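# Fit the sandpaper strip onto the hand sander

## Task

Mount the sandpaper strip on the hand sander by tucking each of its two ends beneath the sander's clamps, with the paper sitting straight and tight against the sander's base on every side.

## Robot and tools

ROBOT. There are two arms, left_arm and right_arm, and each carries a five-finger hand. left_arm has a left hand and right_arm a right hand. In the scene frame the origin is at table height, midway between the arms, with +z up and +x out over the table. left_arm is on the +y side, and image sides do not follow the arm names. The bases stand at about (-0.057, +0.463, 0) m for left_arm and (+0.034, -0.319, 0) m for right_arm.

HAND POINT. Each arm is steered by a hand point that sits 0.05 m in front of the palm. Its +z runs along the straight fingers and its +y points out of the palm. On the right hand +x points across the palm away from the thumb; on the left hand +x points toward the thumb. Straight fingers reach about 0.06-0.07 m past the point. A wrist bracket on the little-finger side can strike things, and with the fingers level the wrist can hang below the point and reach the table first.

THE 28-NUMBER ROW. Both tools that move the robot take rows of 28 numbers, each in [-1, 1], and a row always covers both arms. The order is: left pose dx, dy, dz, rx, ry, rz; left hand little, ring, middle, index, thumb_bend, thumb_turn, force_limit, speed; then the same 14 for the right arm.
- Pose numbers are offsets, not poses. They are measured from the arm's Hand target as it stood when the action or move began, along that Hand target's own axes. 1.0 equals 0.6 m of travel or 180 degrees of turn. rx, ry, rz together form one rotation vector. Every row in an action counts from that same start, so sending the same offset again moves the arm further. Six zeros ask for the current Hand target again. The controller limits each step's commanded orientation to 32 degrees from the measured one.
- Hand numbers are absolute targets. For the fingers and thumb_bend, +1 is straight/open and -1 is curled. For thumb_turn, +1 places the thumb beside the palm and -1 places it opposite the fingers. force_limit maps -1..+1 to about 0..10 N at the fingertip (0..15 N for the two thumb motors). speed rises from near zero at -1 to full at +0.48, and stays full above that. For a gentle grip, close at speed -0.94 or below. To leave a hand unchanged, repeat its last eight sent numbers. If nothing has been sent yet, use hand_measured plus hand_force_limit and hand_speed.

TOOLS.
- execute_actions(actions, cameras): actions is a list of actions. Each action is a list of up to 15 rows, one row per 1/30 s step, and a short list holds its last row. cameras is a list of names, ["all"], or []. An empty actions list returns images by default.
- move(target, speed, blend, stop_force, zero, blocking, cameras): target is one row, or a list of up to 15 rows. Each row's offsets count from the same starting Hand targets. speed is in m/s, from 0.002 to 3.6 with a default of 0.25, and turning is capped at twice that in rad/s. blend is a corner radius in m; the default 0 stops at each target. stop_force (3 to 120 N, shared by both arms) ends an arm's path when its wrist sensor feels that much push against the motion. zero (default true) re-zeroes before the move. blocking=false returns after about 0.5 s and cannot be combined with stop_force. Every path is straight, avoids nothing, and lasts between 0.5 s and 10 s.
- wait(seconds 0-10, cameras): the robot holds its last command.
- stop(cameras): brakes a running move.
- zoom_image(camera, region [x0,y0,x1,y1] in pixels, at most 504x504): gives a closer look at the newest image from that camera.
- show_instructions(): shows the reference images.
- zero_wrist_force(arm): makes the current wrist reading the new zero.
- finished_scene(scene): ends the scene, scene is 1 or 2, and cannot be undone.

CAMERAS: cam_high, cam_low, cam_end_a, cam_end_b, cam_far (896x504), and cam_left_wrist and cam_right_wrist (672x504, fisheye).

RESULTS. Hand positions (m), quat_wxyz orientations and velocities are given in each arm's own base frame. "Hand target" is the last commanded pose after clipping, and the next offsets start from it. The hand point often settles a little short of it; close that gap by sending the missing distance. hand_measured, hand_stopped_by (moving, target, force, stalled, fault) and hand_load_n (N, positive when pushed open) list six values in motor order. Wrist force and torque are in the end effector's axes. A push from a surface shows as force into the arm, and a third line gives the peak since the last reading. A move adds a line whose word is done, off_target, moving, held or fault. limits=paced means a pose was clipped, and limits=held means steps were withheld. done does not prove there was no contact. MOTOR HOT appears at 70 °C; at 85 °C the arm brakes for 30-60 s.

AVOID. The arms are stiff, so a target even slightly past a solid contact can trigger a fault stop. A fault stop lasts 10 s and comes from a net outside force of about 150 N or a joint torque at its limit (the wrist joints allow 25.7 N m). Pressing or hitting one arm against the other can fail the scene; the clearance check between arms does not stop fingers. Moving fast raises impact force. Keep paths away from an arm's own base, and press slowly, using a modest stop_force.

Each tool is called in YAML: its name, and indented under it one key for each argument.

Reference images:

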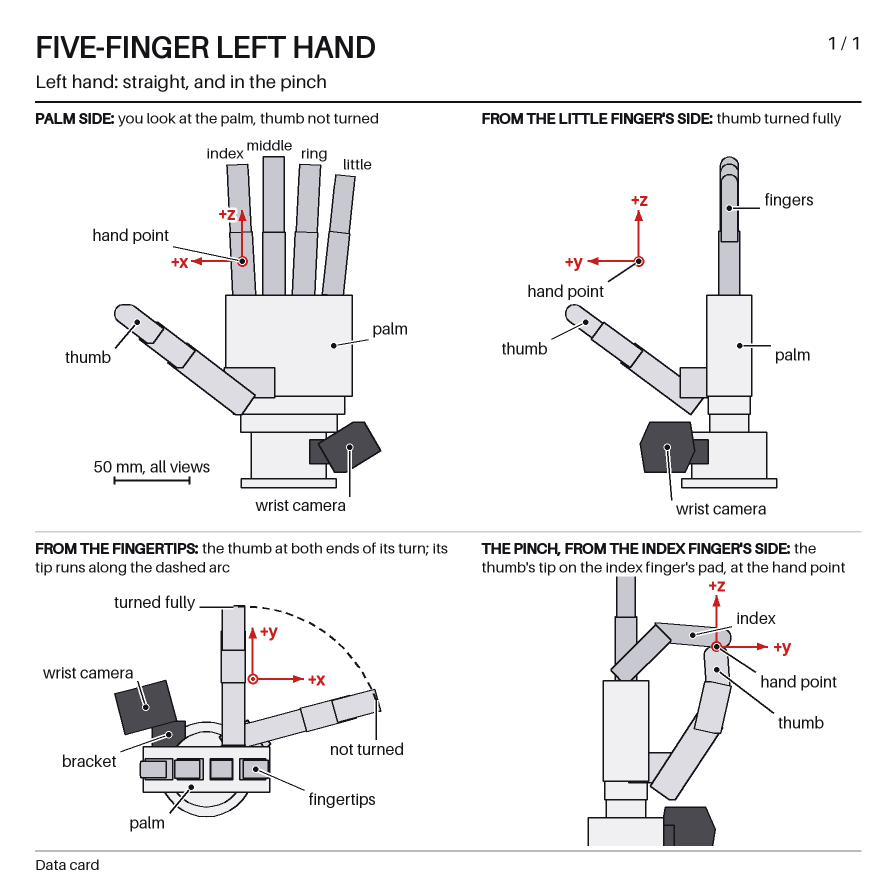

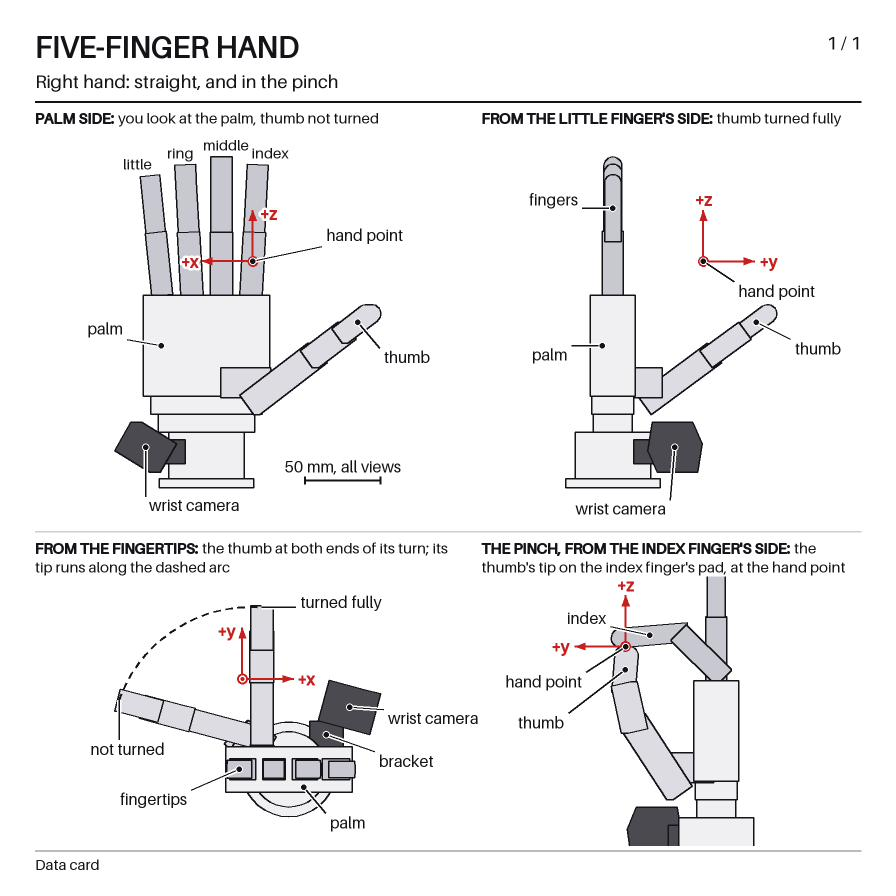

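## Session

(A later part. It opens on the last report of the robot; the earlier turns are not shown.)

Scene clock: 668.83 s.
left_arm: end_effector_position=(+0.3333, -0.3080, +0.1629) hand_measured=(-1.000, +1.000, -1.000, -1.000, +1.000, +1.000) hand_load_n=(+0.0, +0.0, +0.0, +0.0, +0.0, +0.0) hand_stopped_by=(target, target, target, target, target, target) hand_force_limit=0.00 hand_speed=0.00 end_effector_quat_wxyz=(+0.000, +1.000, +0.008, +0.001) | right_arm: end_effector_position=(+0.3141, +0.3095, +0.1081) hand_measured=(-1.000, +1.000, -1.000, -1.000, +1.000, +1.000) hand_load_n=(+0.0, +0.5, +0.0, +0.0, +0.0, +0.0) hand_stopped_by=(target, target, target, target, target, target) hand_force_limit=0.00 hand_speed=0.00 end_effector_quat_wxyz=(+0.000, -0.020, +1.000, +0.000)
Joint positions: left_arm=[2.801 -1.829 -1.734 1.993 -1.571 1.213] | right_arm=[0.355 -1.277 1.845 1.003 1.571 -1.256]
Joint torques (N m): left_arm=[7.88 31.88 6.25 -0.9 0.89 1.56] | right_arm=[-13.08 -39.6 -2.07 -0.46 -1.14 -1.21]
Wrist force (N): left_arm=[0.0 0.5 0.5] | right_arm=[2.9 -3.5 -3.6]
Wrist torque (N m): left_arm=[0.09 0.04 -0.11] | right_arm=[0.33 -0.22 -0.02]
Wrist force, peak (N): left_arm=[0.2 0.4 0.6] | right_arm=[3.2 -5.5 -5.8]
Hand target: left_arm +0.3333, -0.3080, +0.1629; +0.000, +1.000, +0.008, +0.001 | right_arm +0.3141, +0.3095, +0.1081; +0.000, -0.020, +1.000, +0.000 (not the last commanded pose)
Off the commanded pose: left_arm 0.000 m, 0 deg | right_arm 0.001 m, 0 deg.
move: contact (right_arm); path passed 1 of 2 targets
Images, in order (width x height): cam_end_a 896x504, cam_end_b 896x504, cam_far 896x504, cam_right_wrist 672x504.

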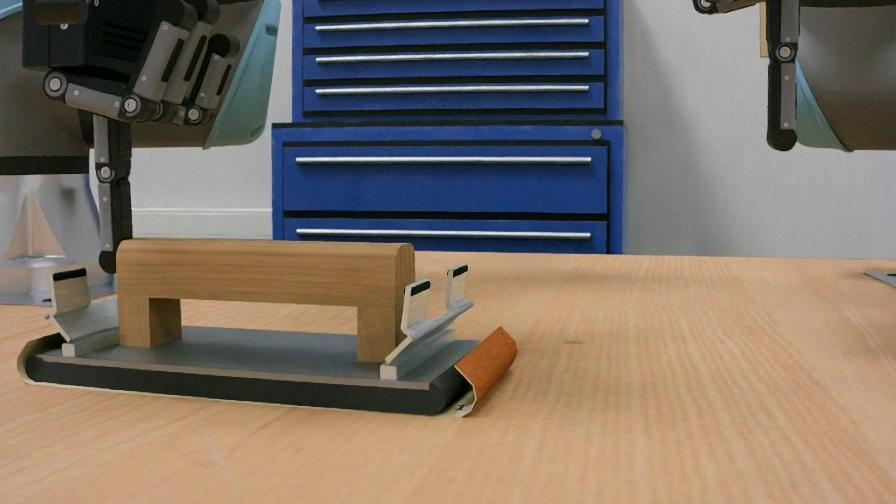

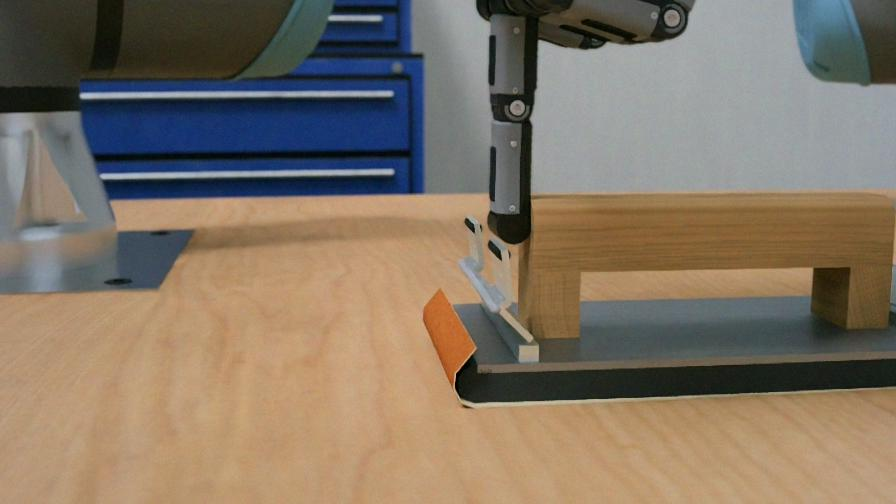

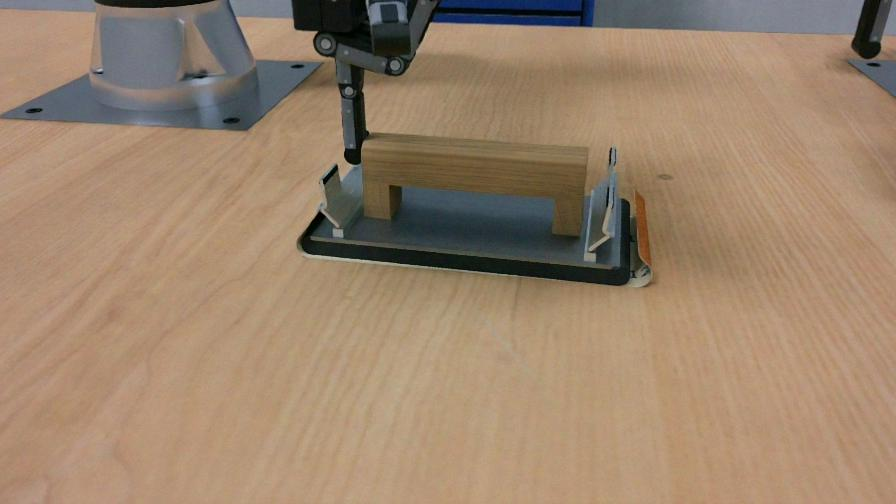

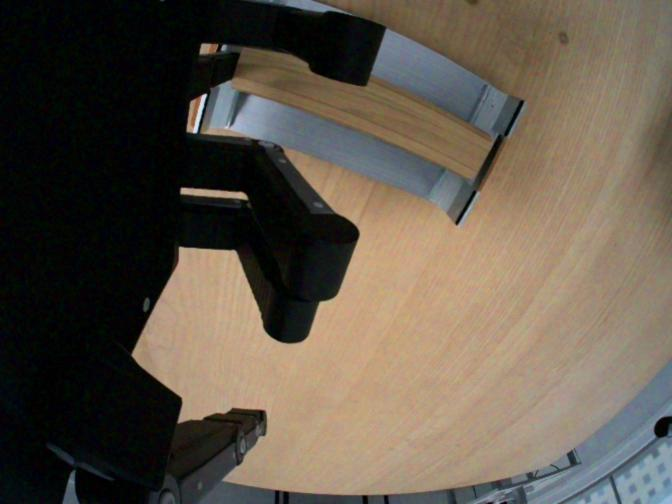

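move:
  target: [0,0,0,0,0,0,-1,1,-1,-1,1,1,0,0,0,0.0067,-0.003,0,0,0,-1,1,-1,-1,1,1,0,0]
  speed: 0.03
  cameras: ["cam_end_a","cam_end_b","cam_far","cam_left_wrist"]

zoom_image:
  camera: "cam_end_a"
  region: [360, 230, 560, 430]

zoom_image:
  camera: "cam_end_b"
  region: [380, 180, 680, 430]

zoom_image:
  camera: "cam_left_wrist"
  region: [50, 50, 350, 300]

Scene clock: 680.73 s.
left_arm: end_effector_position=(+0.3333, -0.3080, +0.1629) hand_measured=(-1.000, +1.000, -1.000, -1.000, +1.000, +1.000) hand_load_n=(+0.5, +0.0, +0.0, +0.0, +0.0, +0.0) hand_stopped_by=(target, target, target, target, target, target) hand_force_limit=0.00 hand_speed=0.00 end_effector_quat_wxyz=(+0.000, +1.000, +0.008, +0.001) | right_arm: end_effector_position=(+0.3139, +0.3134, +0.1098) hand_measured=(-1.000, +1.000, -1.000, -1.000, +1.000, +1.000) hand_load_n=(+0.0, +0.5, +0.0, +0.0, +0.0, +0.0) hand_stopped_by=(target, target, target, target, target, target) hand_force_limit=0.00 hand_speed=0.00 end_effector_quat_wxyz=(+0.000, -0.020, +1.000, +0.000)
Joint positions: left_arm=[2.801 -1.829 -1.734 1.993 -1.571 1.213] | right_arm=[0.365 -1.274 1.835 1.009 1.571 -1.246]
Joint torques (N m): left_arm=[7.69 30.86 6.62 -0.86 0.91 1.53] | right_arm=[12.84 -15.59 -28.79 5.19 -0.94 1.28]
Wrist force (N): left_arm=[0.1 0.2 0.5] | right_arm=[2.8 -1.7 0.7]
Wrist torque (N m): left_arm=[0.04 0.03 -0.09] | right_arm=[0.06 -0.37 0.01]
Wrist force, peak (N): left_arm=[0.1 0.2 0.6] | right_arm=[2.8 -4.3 -3.7]
Hand target: left_arm +0.3333, -0.3080, +0.1629; +0.000, +1.000, +0.008, +0.001 | right_arm +0.3139, +0.3136, +0.1099; +0.000, -0.020, +1.000, +0.000
Off the commanded pose: left_arm 0.000 m, 0 deg | right_arm 0.000 m, 0 deg.
move: done
Images, in order (width x height): cam_end_a 896x504, cam_end_b 896x504, cam_far 896x504, cam_left_wrist 672x504.

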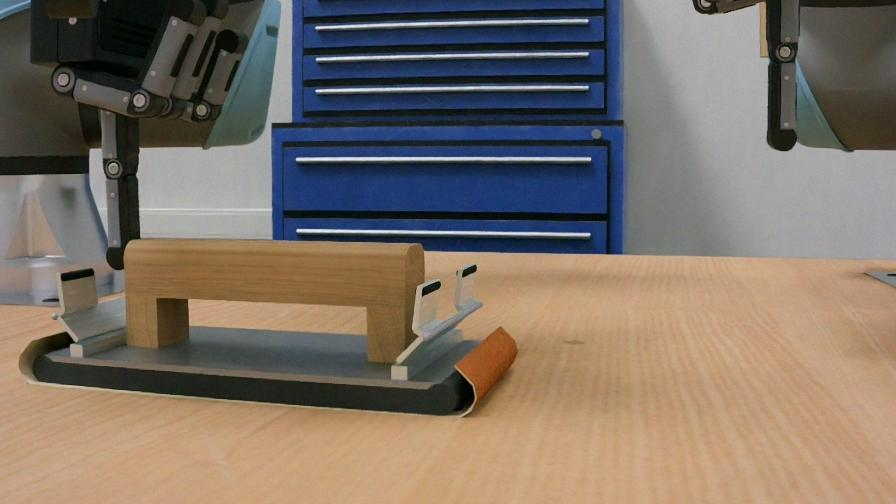

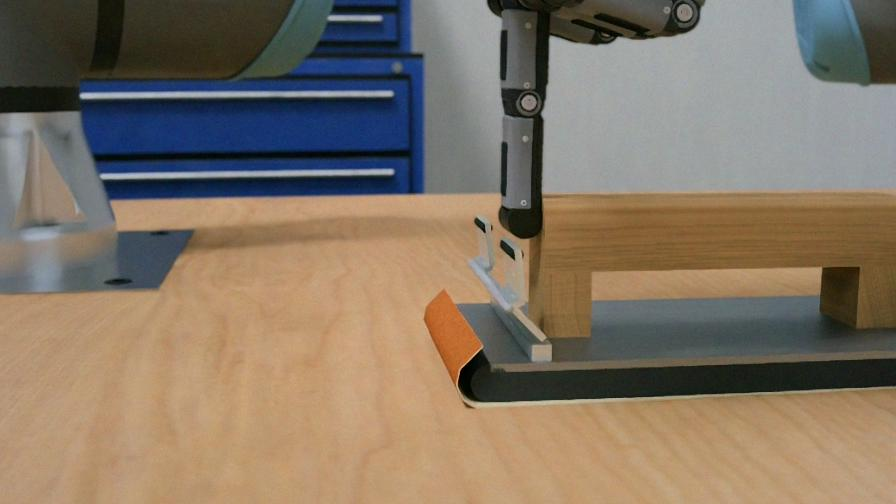

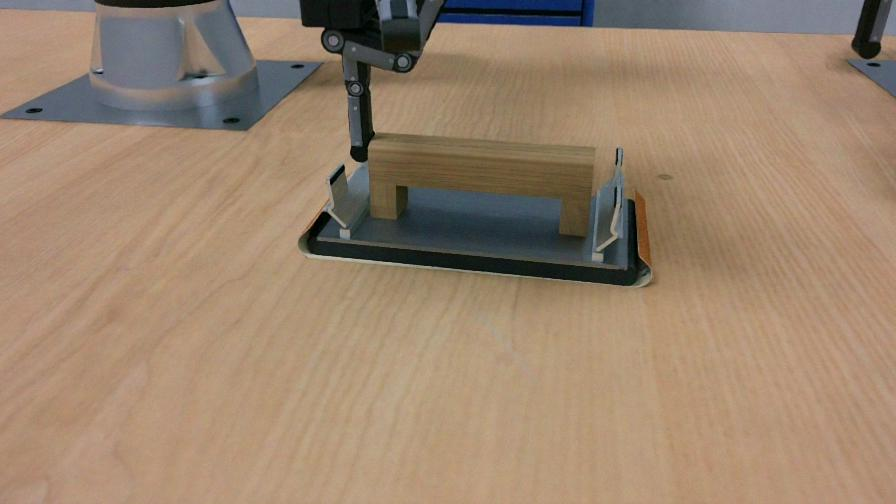

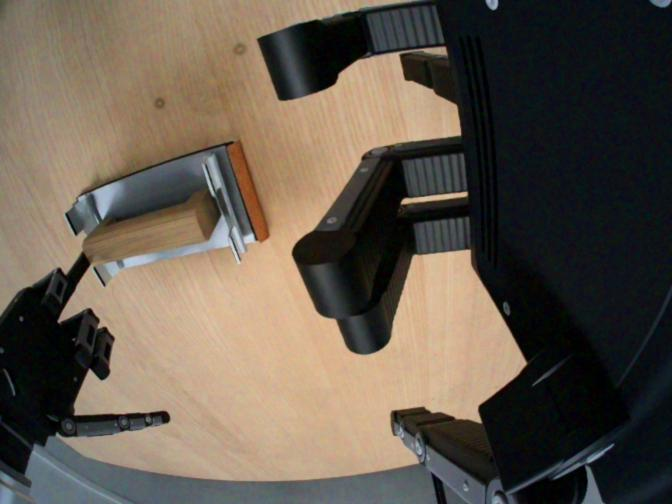

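Scaled by 2.520 from the camera's 896x504 image, which has a finer 1280x720 frame.

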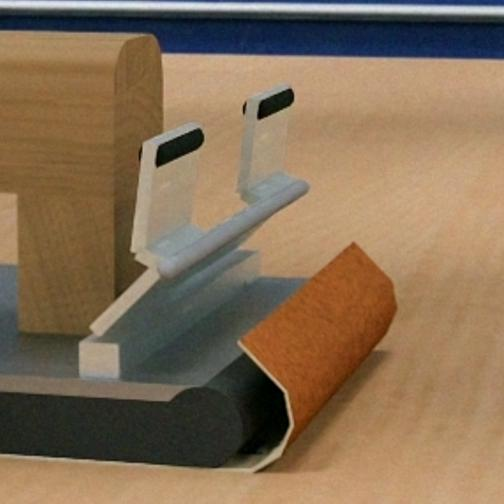

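Scaled by 1.680 from the camera's 896x504 image, which has a finer 1280x720 frame.

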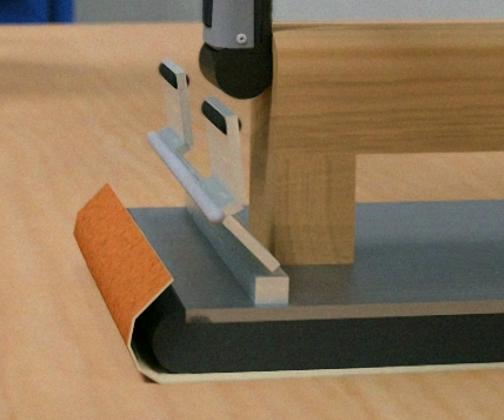

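Scaled by 1.680 from the camera's 672x504 image, which has a finer 960x720 frame.

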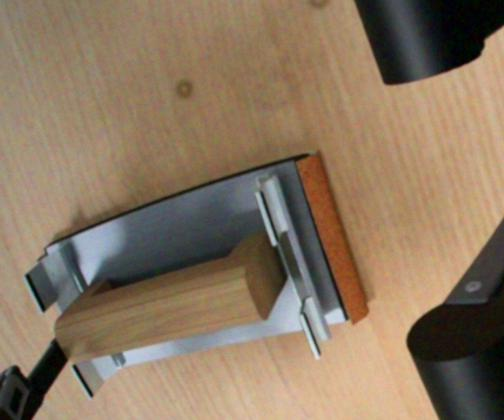

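move:
  target:
    - [0,0,0,0,0,0,-1,1,-1,-1,1,1,0,0,0,-0.02,-0.0,0,0,0,-1,1,-1,-1,1,1,0,0]
    - [0,0,0,0,0,0,-1,1,-1,-1,1,1,0,0,0,-0.03,-0.05,0,0,0,-1,1,-1,-1,1,1,0,0]
    - [0,0,0,0,0,0,-1,1,-1,-1,1,1,0,0,0.125,0.008,-0.05,0,0,0,-1,1,-1,-1,1,1,0,0]
    - [0,0,0,0,0,0,-1,1,-1,-1,1,1,0,0,0.125,0.008,0.06,0,0,0,-1,1,-1,-1,1,1,0,0]
  speed: 0.12
  cameras: ["cam_end_b","cam_far","cam_right_wrist"]

zoom_image:
  camera: "cam_right_wrist"
  region: [150, 0, 350, 200]

Scene clock: 705.43 s.
left_arm: end_effector_position=(+0.3333, -0.3080, +0.1629) hand_measured=(-1.000, +1.000, -1.000, -1.000, +1.000, +1.000) hand_load_n=(+0.0, +0.0, +0.0, +0.0, +0.0, +0.0) hand_stopped_by=(target, target, target, target, target, target) hand_force_limit=0.00 hand_speed=0.00 end_effector_quat_wxyz=(+0.000, +1.000, +0.008, +0.001) | right_arm: end_effector_position=(+0.2388, +0.3153, +0.0741) hand_measured=(-1.000, +1.000, -1.000, -1.000, +1.000, +1.000) hand_load_n=(+0.0, +0.0, +0.0, +0.0, +0.0, -0.5) hand_stopped_by=(target, target, target, target, target, target) hand_force_limit=0.00 hand_speed=0.00 end_effector_quat_wxyz=(+0.000, -0.020, +1.000, +0.000)
Joint positions: left_arm=[2.801 -1.829 -1.734 1.993 -1.571 1.213] | right_arm=[0.463 -1.333 2.028 0.875 1.571 -1.148]
Joint torques (N m): left_arm=[8.31 30.18 5.5 -0.97 0.96 1.33] | right_arm=[13.76 -9.09 -1.33 0.31 -1.79 1.43]
Wrist force (N): left_arm=[0.2 0.4 0.4] | right_arm=[2.8 0.3 -1.0]
Wrist torque (N m): left_arm=[0.08 0.01 -0.10] | right_arm=[0.05 -0.25 0.15]
Wrist force, peak (N): left_arm=[0.2 0.2 0.6] | right_arm=[3.4 -1.9 0.6]
Hand target: left_arm +0.3333, -0.3080, +0.1629; +0.000, +1.000, +0.008, +0.001 | right_arm +0.2388, +0.3153, +0.0739; +0.000, -0.020, +1.000, +0.000
Off the commanded pose: left_arm 0.000 m, 0 deg | right_arm 0.000 m, 0 deg.
move: done
Images, in order (width x height): cam_end_b 896x504, cam_far 896x504, cam_right_wrist 672x504.

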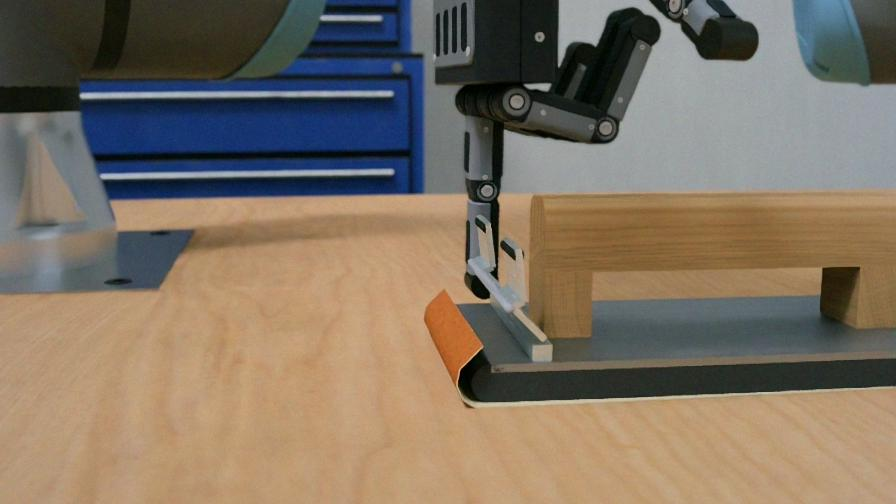

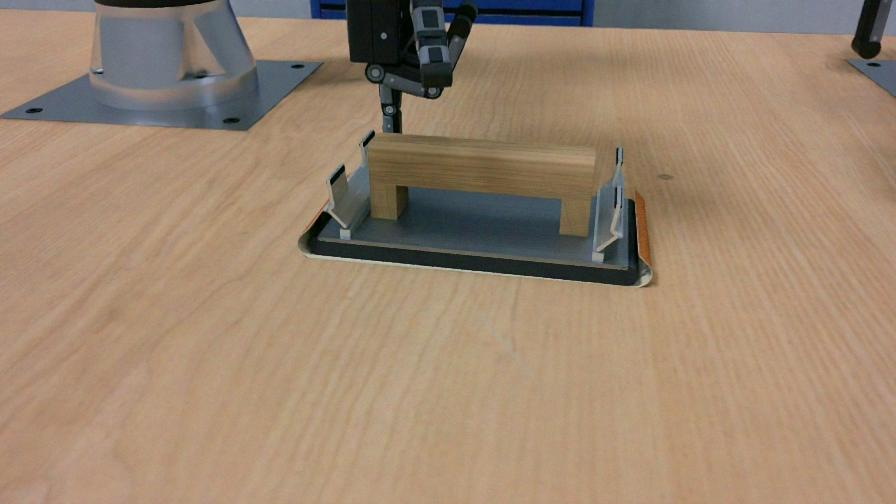

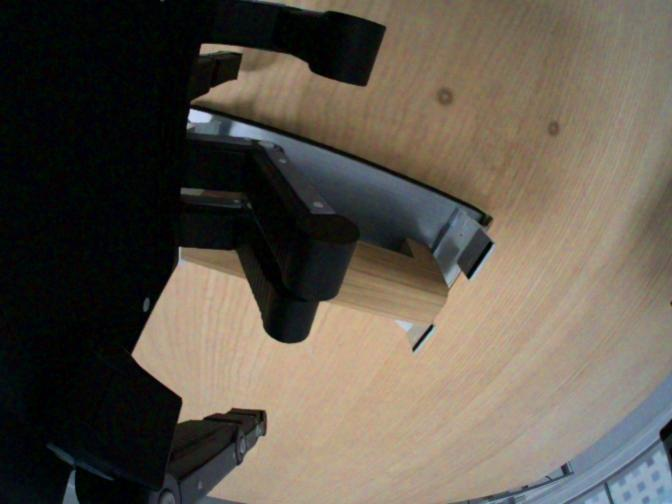

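Scaled by 2.520 from the camera's 672x504 image, which has a finer 960x720 frame.

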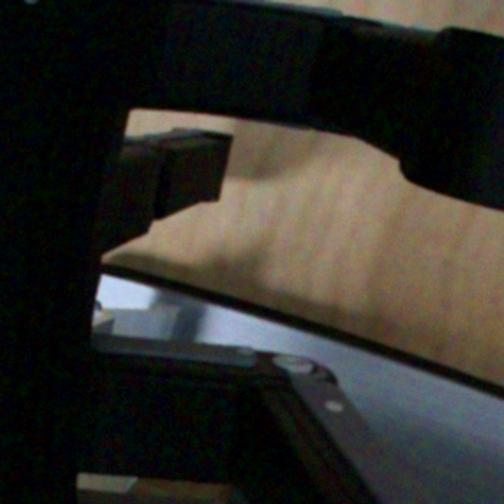

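move:
  target: [0,0,0,0,0,0,-1,1,-1,-1,1,1,0,0,-0.0233,0,0,0,0,0,-1,1,-1,-1,1,1,0,0]
  speed: 0.08
  cameras: ["cam_right_wrist"]

zoom_image:
  camera: "cam_right_wrist"
  region: [150, 0, 350, 200]

Scene clock: 713.17 s.
left_arm: end_effector_position=(+0.3333, -0.3080, +0.1629) hand_measured=(-1.000, +1.000, -1.000, -1.000, +1.000, +1.000) hand_load_n=(+0.0, +0.0, +0.0, +0.0, +0.0, +0.0) hand_stopped_by=(target, target, target, target, target, target) hand_force_limit=0.00 hand_speed=0.00 end_effector_quat_wxyz=(+0.000, +1.000, +0.008, +0.001) | right_arm: end_effector_position=(+0.2525, +0.3159, +0.0739) hand_measured=(-1.000, +1.000, -1.000, -1.000, +1.000, +1.000) hand_load_n=(+0.0, +0.0, +0.0, +0.0, +0.0, +0.0) hand_stopped_by=(target, target, target, target, target, target) hand_force_limit=0.00 hand_speed=0.00 end_effector_quat_wxyz=(+0.000, -0.020, +1.000, +0.000)
Joint positions: left_arm=[2.801 -1.829 -1.734 1.993 -1.571 1.213] | right_arm=[0.445 -1.312 2.001 0.882 1.571 -1.166]
Joint torques (N m): left_arm=[8.32 31.18 6.58 -0.77 0.76 1.41] | right_arm=[-14.34 -10.99 -26.46 5.08 -0.18 -1.24]
Wrist force (N): left_arm=[0.0 0.1 0.5] | right_arm=[3.0 -0.1 -0.5]
Wrist torque (N m): left_arm=[0.03 0.05 -0.10] | right_arm=[-0.02 -0.31 0.28]
Wrist force, peak (N): left_arm=[0.1 0.3 0.6] | right_arm=[3.5 0.2 -1.1]
Hand target: left_arm +0.3333, -0.3080, +0.1629; +0.000, +1.000, +0.008, +0.001 | right_arm +0.2527, +0.3159, +0.0739; +0.000, -0.020, +1.000, +0.000
Off the commanded pose: left_arm 0.000 m, 0 deg | right_arm 0.000 m, 0 deg.
move: done
Images, in order (width x height): cam_right_wrist 672x504.

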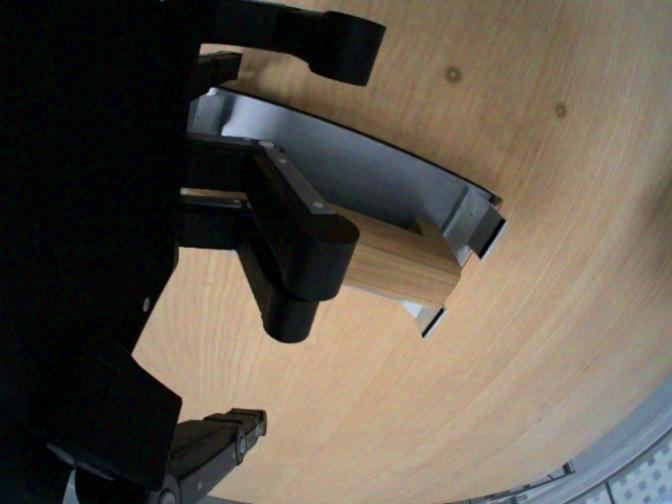

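Scaled by 2.520 from the camera's 672x504 image, which has a finer 960x720 frame.

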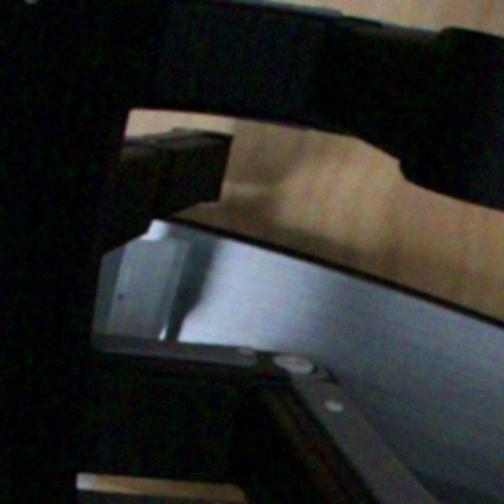

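move:
  target: [0,0,0,0,0,0,-1,1,-1,-1,1,1,0,0,-0.01,0,0,0,0,0,-1,1,-1,-1,1,1,0,0]
  speed: 0.05
  cameras: ["cam_end_b","cam_right_wrist"]

zoom_image:
  camera: "cam_end_b"
  region: [380, 180, 680, 430]

Scene clock: 720.57 s.
left_arm: end_effector_position=(+0.3333, -0.3080, +0.1629) hand_measured=(-1.000, +1.000, -1.000, -1.000, +1.000, +1.000) hand_load_n=(+0.0, +0.0, +0.0, +0.5, +0.0, +0.0) hand_stopped_by=(target, target, target, target, target, target) hand_force_limit=0.00 hand_speed=0.00 end_effector_quat_wxyz=(+0.000, +1.000, +0.008, +0.001) | right_arm: end_effector_position=(+0.2585, +0.3161, +0.0739) hand_measured=(-1.000, +1.000, -1.000, -1.000, +1.000, +1.000) hand_load_n=(+0.0, +0.0, +0.0, +0.0, +0.0, +0.0) hand_stopped_by=(target, target, target, target, target, target) hand_force_limit=0.00 hand_speed=0.00 end_effector_quat_wxyz=(+0.000, -0.020, +1.000, +0.000) end_effector_velocity=(+0.002, +0.001, +0.000) end_effector_angular_velocity=(+0.002, -0.001, +0.000)
Joint positions: left_arm=[2.801 -1.829 -1.734 1.993 -1.571 1.213] | right_arm=[0.437 -1.303 1.988 0.885 1.571 -1.174]
Joint velocities: left_arm=[within noise] | right_arm=[-0.002 0.003 -0.006 0.001 -0.001 -0.002]
Joint torques (N m): left_arm=[7.19 30.8 6.55 -0.84 0.72 1.35] | right_arm=[-13.25 -13.05 -27.94 5.03 1.78 -1.18]
Wrist force (N): left_arm=[0.0 0.3 0.3] | right_arm=[2.8 -0.1 -0.7]
Wrist torque (N m): left_arm=[0.06 0.05 -0.11] | right_arm=[-0.01 -0.27 0.26]
Wrist force, peak (N): left_arm=[0.1 0.3 0.7] | right_arm=[3.4 -0.1 -0.8]
Hand target: left_arm +0.3333, -0.3080, +0.1629; +0.000, +1.000, +0.008, +0.001 | right_arm +0.2587, +0.3162, +0.0739; +0.000, -0.020, +1.000, +0.000
Off the commanded pose: left_arm 0.000 m, 0 deg | right_arm 0.000 m, 0 deg.
move: done
Images, in order (width x height): cam_end_b 896x504, cam_right_wrist 672x504.

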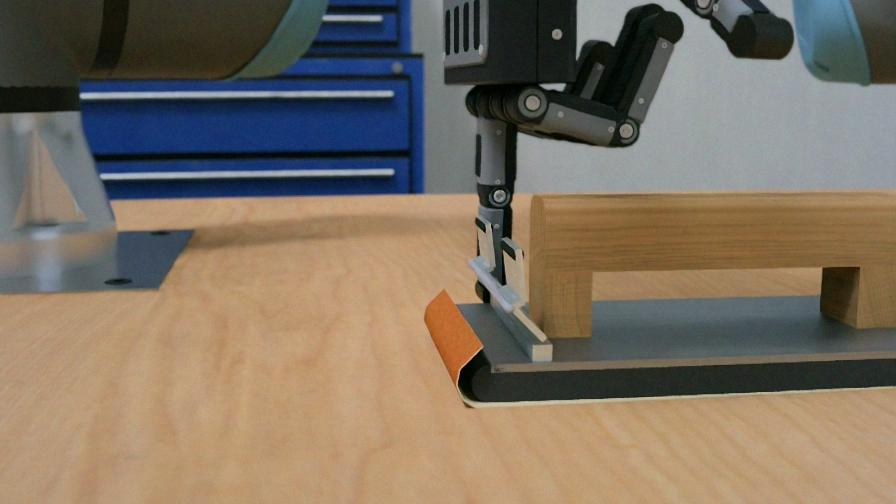

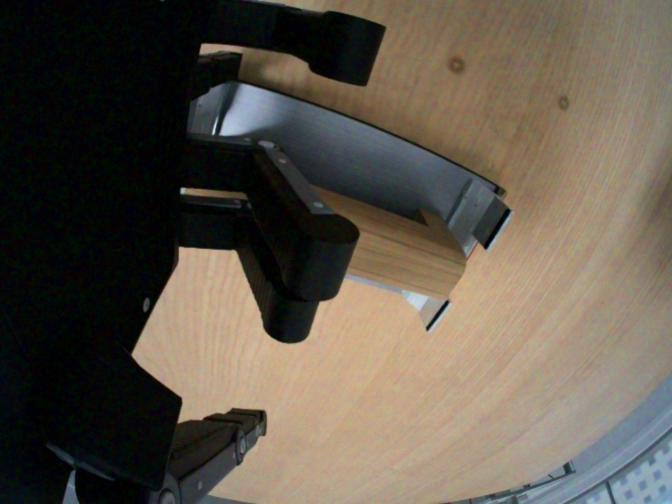

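Scaled by 1.680 from the camera's 896x504 image, which has a finer 1280x720 frame.

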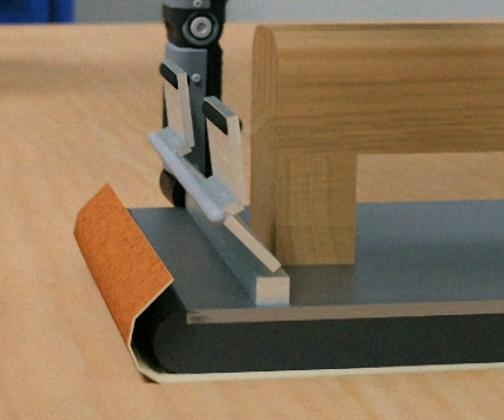

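move:
  target: [0,0,0,0,0,0,-1,1,-1,-1,1,1,0,0,-0.0075,0,0,0,0,0,-1,1,-1,-1,1,1,0,0]
  speed: 0.04
  cameras: ["cam_end_b","cam_right_wrist"]

zoom_image:
  camera: "cam_end_b"
  region: [380, 180, 680, 430]

Scene clock: 729.43 s.
left_arm: end_effector_position=(+0.3333, -0.3080, +0.1629) hand_measured=(-1.000, +1.000, -1.000, -1.000, +1.000, +1.000) hand_load_n=(+0.0, +0.0, +0.0, +0.0, +0.0, +0.0) hand_stopped_by=(target, target, target, target, target, target) hand_force_limit=0.00 hand_speed=0.00 end_effector_quat_wxyz=(+0.000, +1.000, +0.008, +0.001) | right_arm: end_effector_position=(+0.2630, +0.3163, +0.0739) hand_measured=(-1.000, +1.000, -1.000, -1.000, +1.000, +1.000) hand_load_n=(+0.0, +0.5, +0.0, +0.0, +0.0, +0.0) hand_stopped_by=(target, target, target, target, target, target) hand_force_limit=0.00 hand_speed=0.00 end_effector_quat_wxyz=(+0.000, -0.020, +1.000, +0.000) end_effector_velocity=(+0.002, +0.000, +0.000) end_effector_angular_velocity=(+0.001, -0.001, +0.001)
Joint positions: left_arm=[2.801 -1.829 -1.734 1.993 -1.571 1.213] | right_arm=[0.432 -1.296 1.979 0.888 1.571 -1.179]
Joint velocities: left_arm=[within noise] | right_arm=[-0.002 0.003 -0.005 0.001 0 -0.003]
Joint torques (N m): left_arm=[6.77 30.86 7.42 -0.74 0.63 1.36] | right_arm=[-14.06 -12.27 -28.57 4.24 1.38 -1.26]
Wrist force (N): left_arm=[-0.1 0.3 0.4] | right_arm=[5.0 -1.9 -1.0]
Wrist torque (N m): left_arm=[0.07 0.06 -0.11] | right_arm=[0.09 -0.22 0.33]
Wrist force, peak (N): left_arm=[0.2 0.3 0.6] | right_arm=[5.2 -1.8 -0.7]
Hand target: left_arm +0.3333, -0.3080, +0.1629; +0.000, +1.000, +0.008, +0.001 | right_arm +0.2632, +0.3163, +0.0739; +0.000, -0.020, +1.000, +0.000
Off the commanded pose: left_arm 0.000 m, 0 deg | right_arm 0.000 m, 0 deg.
move: done
Images, in order (width x height): cam_end_b 896x504, cam_right_wrist 672x504.

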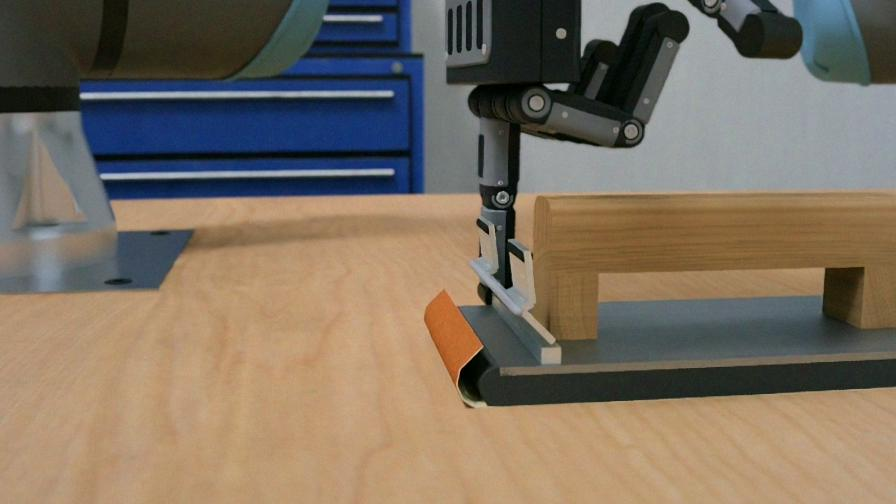

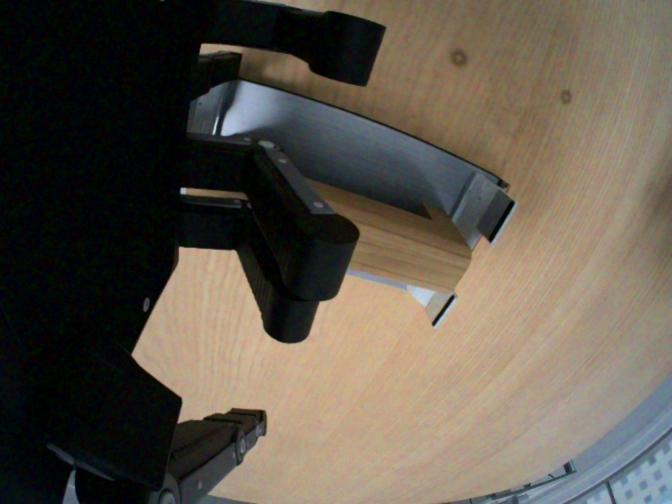

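Scaled by 1.680 from the camera's 896x504 image, which has a finer 1280x720 frame.

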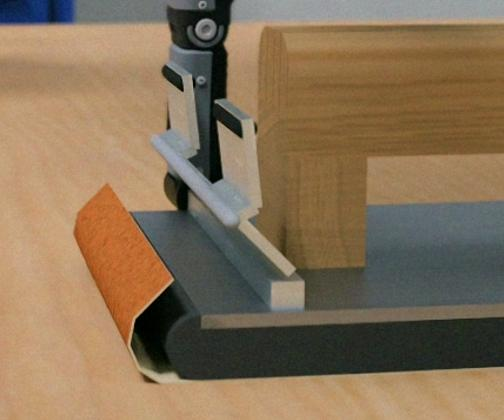

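move:
  target:
    - [0,0,0,0,0,0,-1,1,-1,-1,1,1,0,0,0.03,0,0,0,0,0,-1,1,-1,-1,1,1,0,0]
    - [0,0,0,0,0,0,-1,1,-1,-1,1,1,0,0,0.03,0,-0.15,0,0,0,-1,1,-1,-1,1,1,0,0]
    - [0,0,0,0,0,0,-1,1,-1,-1,1,1,0,0,-0.05,-0.18,-0.17,0,0,0,-1,1,-1,-1,1,1,0,0]
  speed: 0.25
  cameras: ["cam_end_a","cam_end_b","cam_far","cam_right_wrist","cam_left_wrist"]

zoom_image:
  camera: "cam_right_wrist"
  region: [300, 0, 600, 220]

zoom_image:
  camera: "cam_left_wrist"
  region: [50, 100, 300, 300]

zoom_image:
  camera: "cam_end_a"
  region: [360, 230, 560, 430]

zoom_image:
  camera: "cam_far"
  region: [270, 110, 690, 310]

Scene clock: 741.67 s.
left_arm: end_effector_position=(+0.3333, -0.3080, +0.1629) hand_measured=(-1.000, +1.000, -1.000, -1.000, +1.000, +1.000) hand_load_n=(+0.0, +0.0, +0.0, +0.0, +0.0, +0.0) hand_stopped_by=(target, target, target, target, target, target) hand_force_limit=0.00 hand_speed=0.00 end_effector_quat_wxyz=(+0.000, +1.000, +0.008, +0.001) | right_arm: end_effector_position=(+0.2975, +0.2097, +0.1759) hand_measured=(-1.000, +1.000, -1.000, -1.000, +1.000, +1.000) hand_load_n=(+0.0, +0.0, +0.5, +0.0, -0.5, -0.5) hand_stopped_by=(target, target, target, target, target, target) hand_force_limit=0.00 hand_speed=0.00 end_effector_quat_wxyz=(+0.000, -0.020, +1.000, +0.000)
Joint positions: left_arm=[2.801 -1.829 -1.734 1.993 -1.571 1.213] | right_arm=[0.055 -1.526 1.949 1.148 1.571 -1.556]
Joint torques (N m): left_arm=[7.2 29.57 6.93 -0.81 0.58 1.31] | right_arm=[-14.48 -31.03 -3.87 5.02 -1.78 -1.33]
Wrist force (N): left_arm=[0.1 0.1 0.3] | right_arm=[3.3 0.0 -1.2]
Wrist torque (N m): left_arm=[0.04 0.02 -0.09] | right_arm=[0.10 -0.30 0.24]
Wrist force, peak (N): left_arm=[0.1 0.4 0.6] | right_arm=[5.2 -1.9 -1.0]
Hand target: left_arm +0.3333, -0.3080, +0.1629; +0.000, +1.000, +0.008, +0.001 | right_arm +0.2976, +0.2096, +0.1759; +0.000, -0.020, +1.000, +0.000
Off the commanded pose: left_arm 0.000 m, 0 deg | right_arm 0.000 m, 0 deg.
move: done
Images, in order (width x height): cam_end_a 896x504, cam_end_b 896x504, cam_far 896x504, cam_left_wrist 672x504, cam_right_wrist 672x504.

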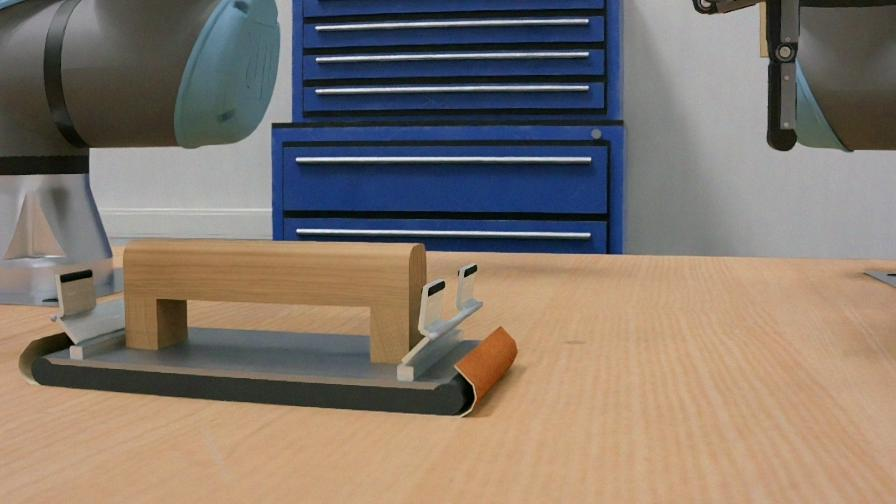

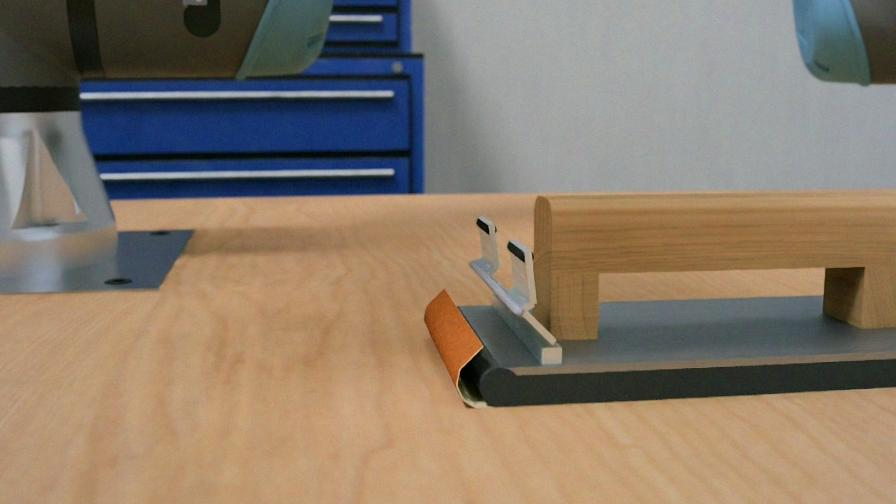

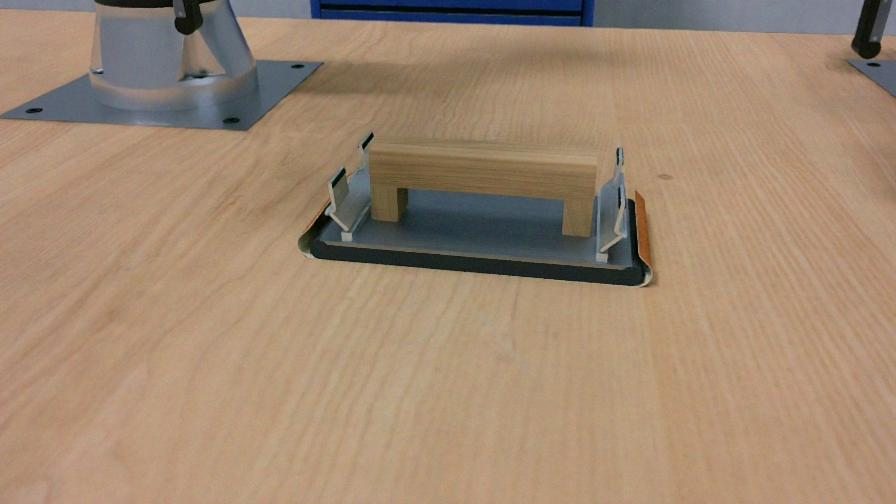

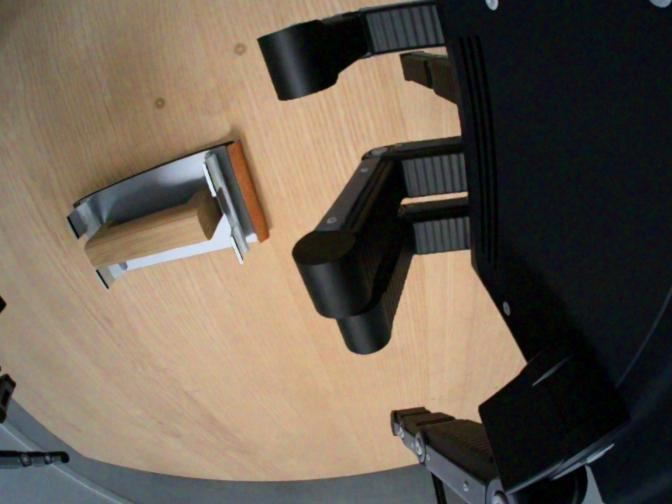

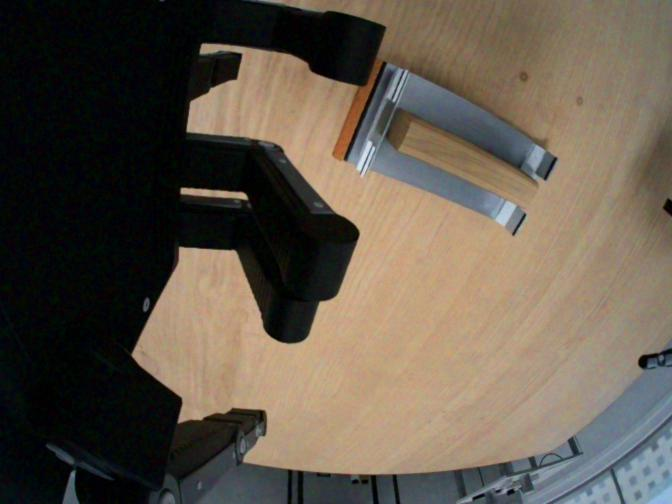

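Scaled by 1.680 from the camera's 672x504 image, which has a finer 960x720 frame.

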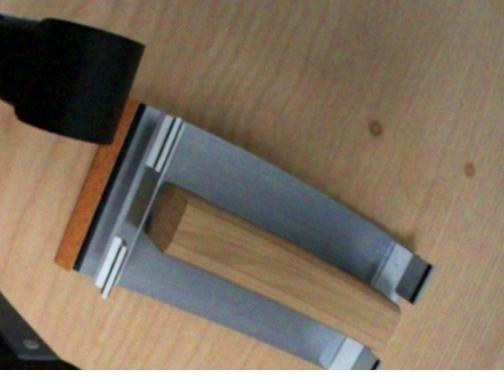

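Scaled by 2.016 from the camera's 672x504 image, which has a finer 960x720 frame.

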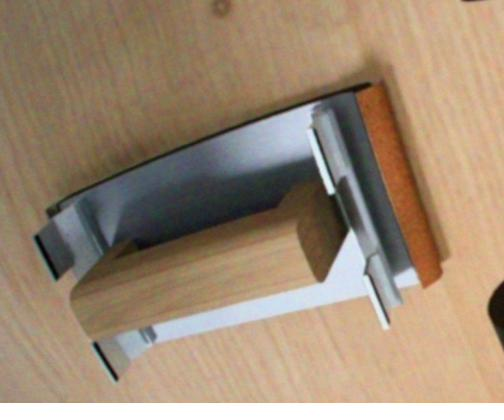

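Scaled by 2.520 from the camera's 896x504 image, which has a finer 1280x720 frame.

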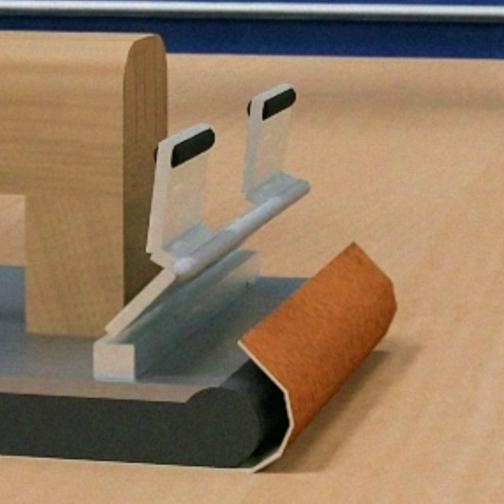

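Scaled by 1.200 from the camera's 896x504 image, which has a finer 1280x720 frame.

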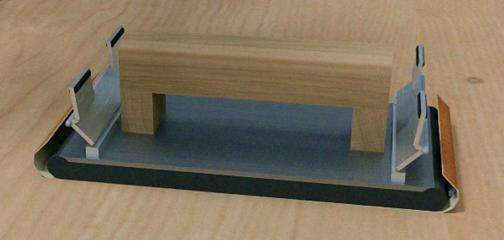

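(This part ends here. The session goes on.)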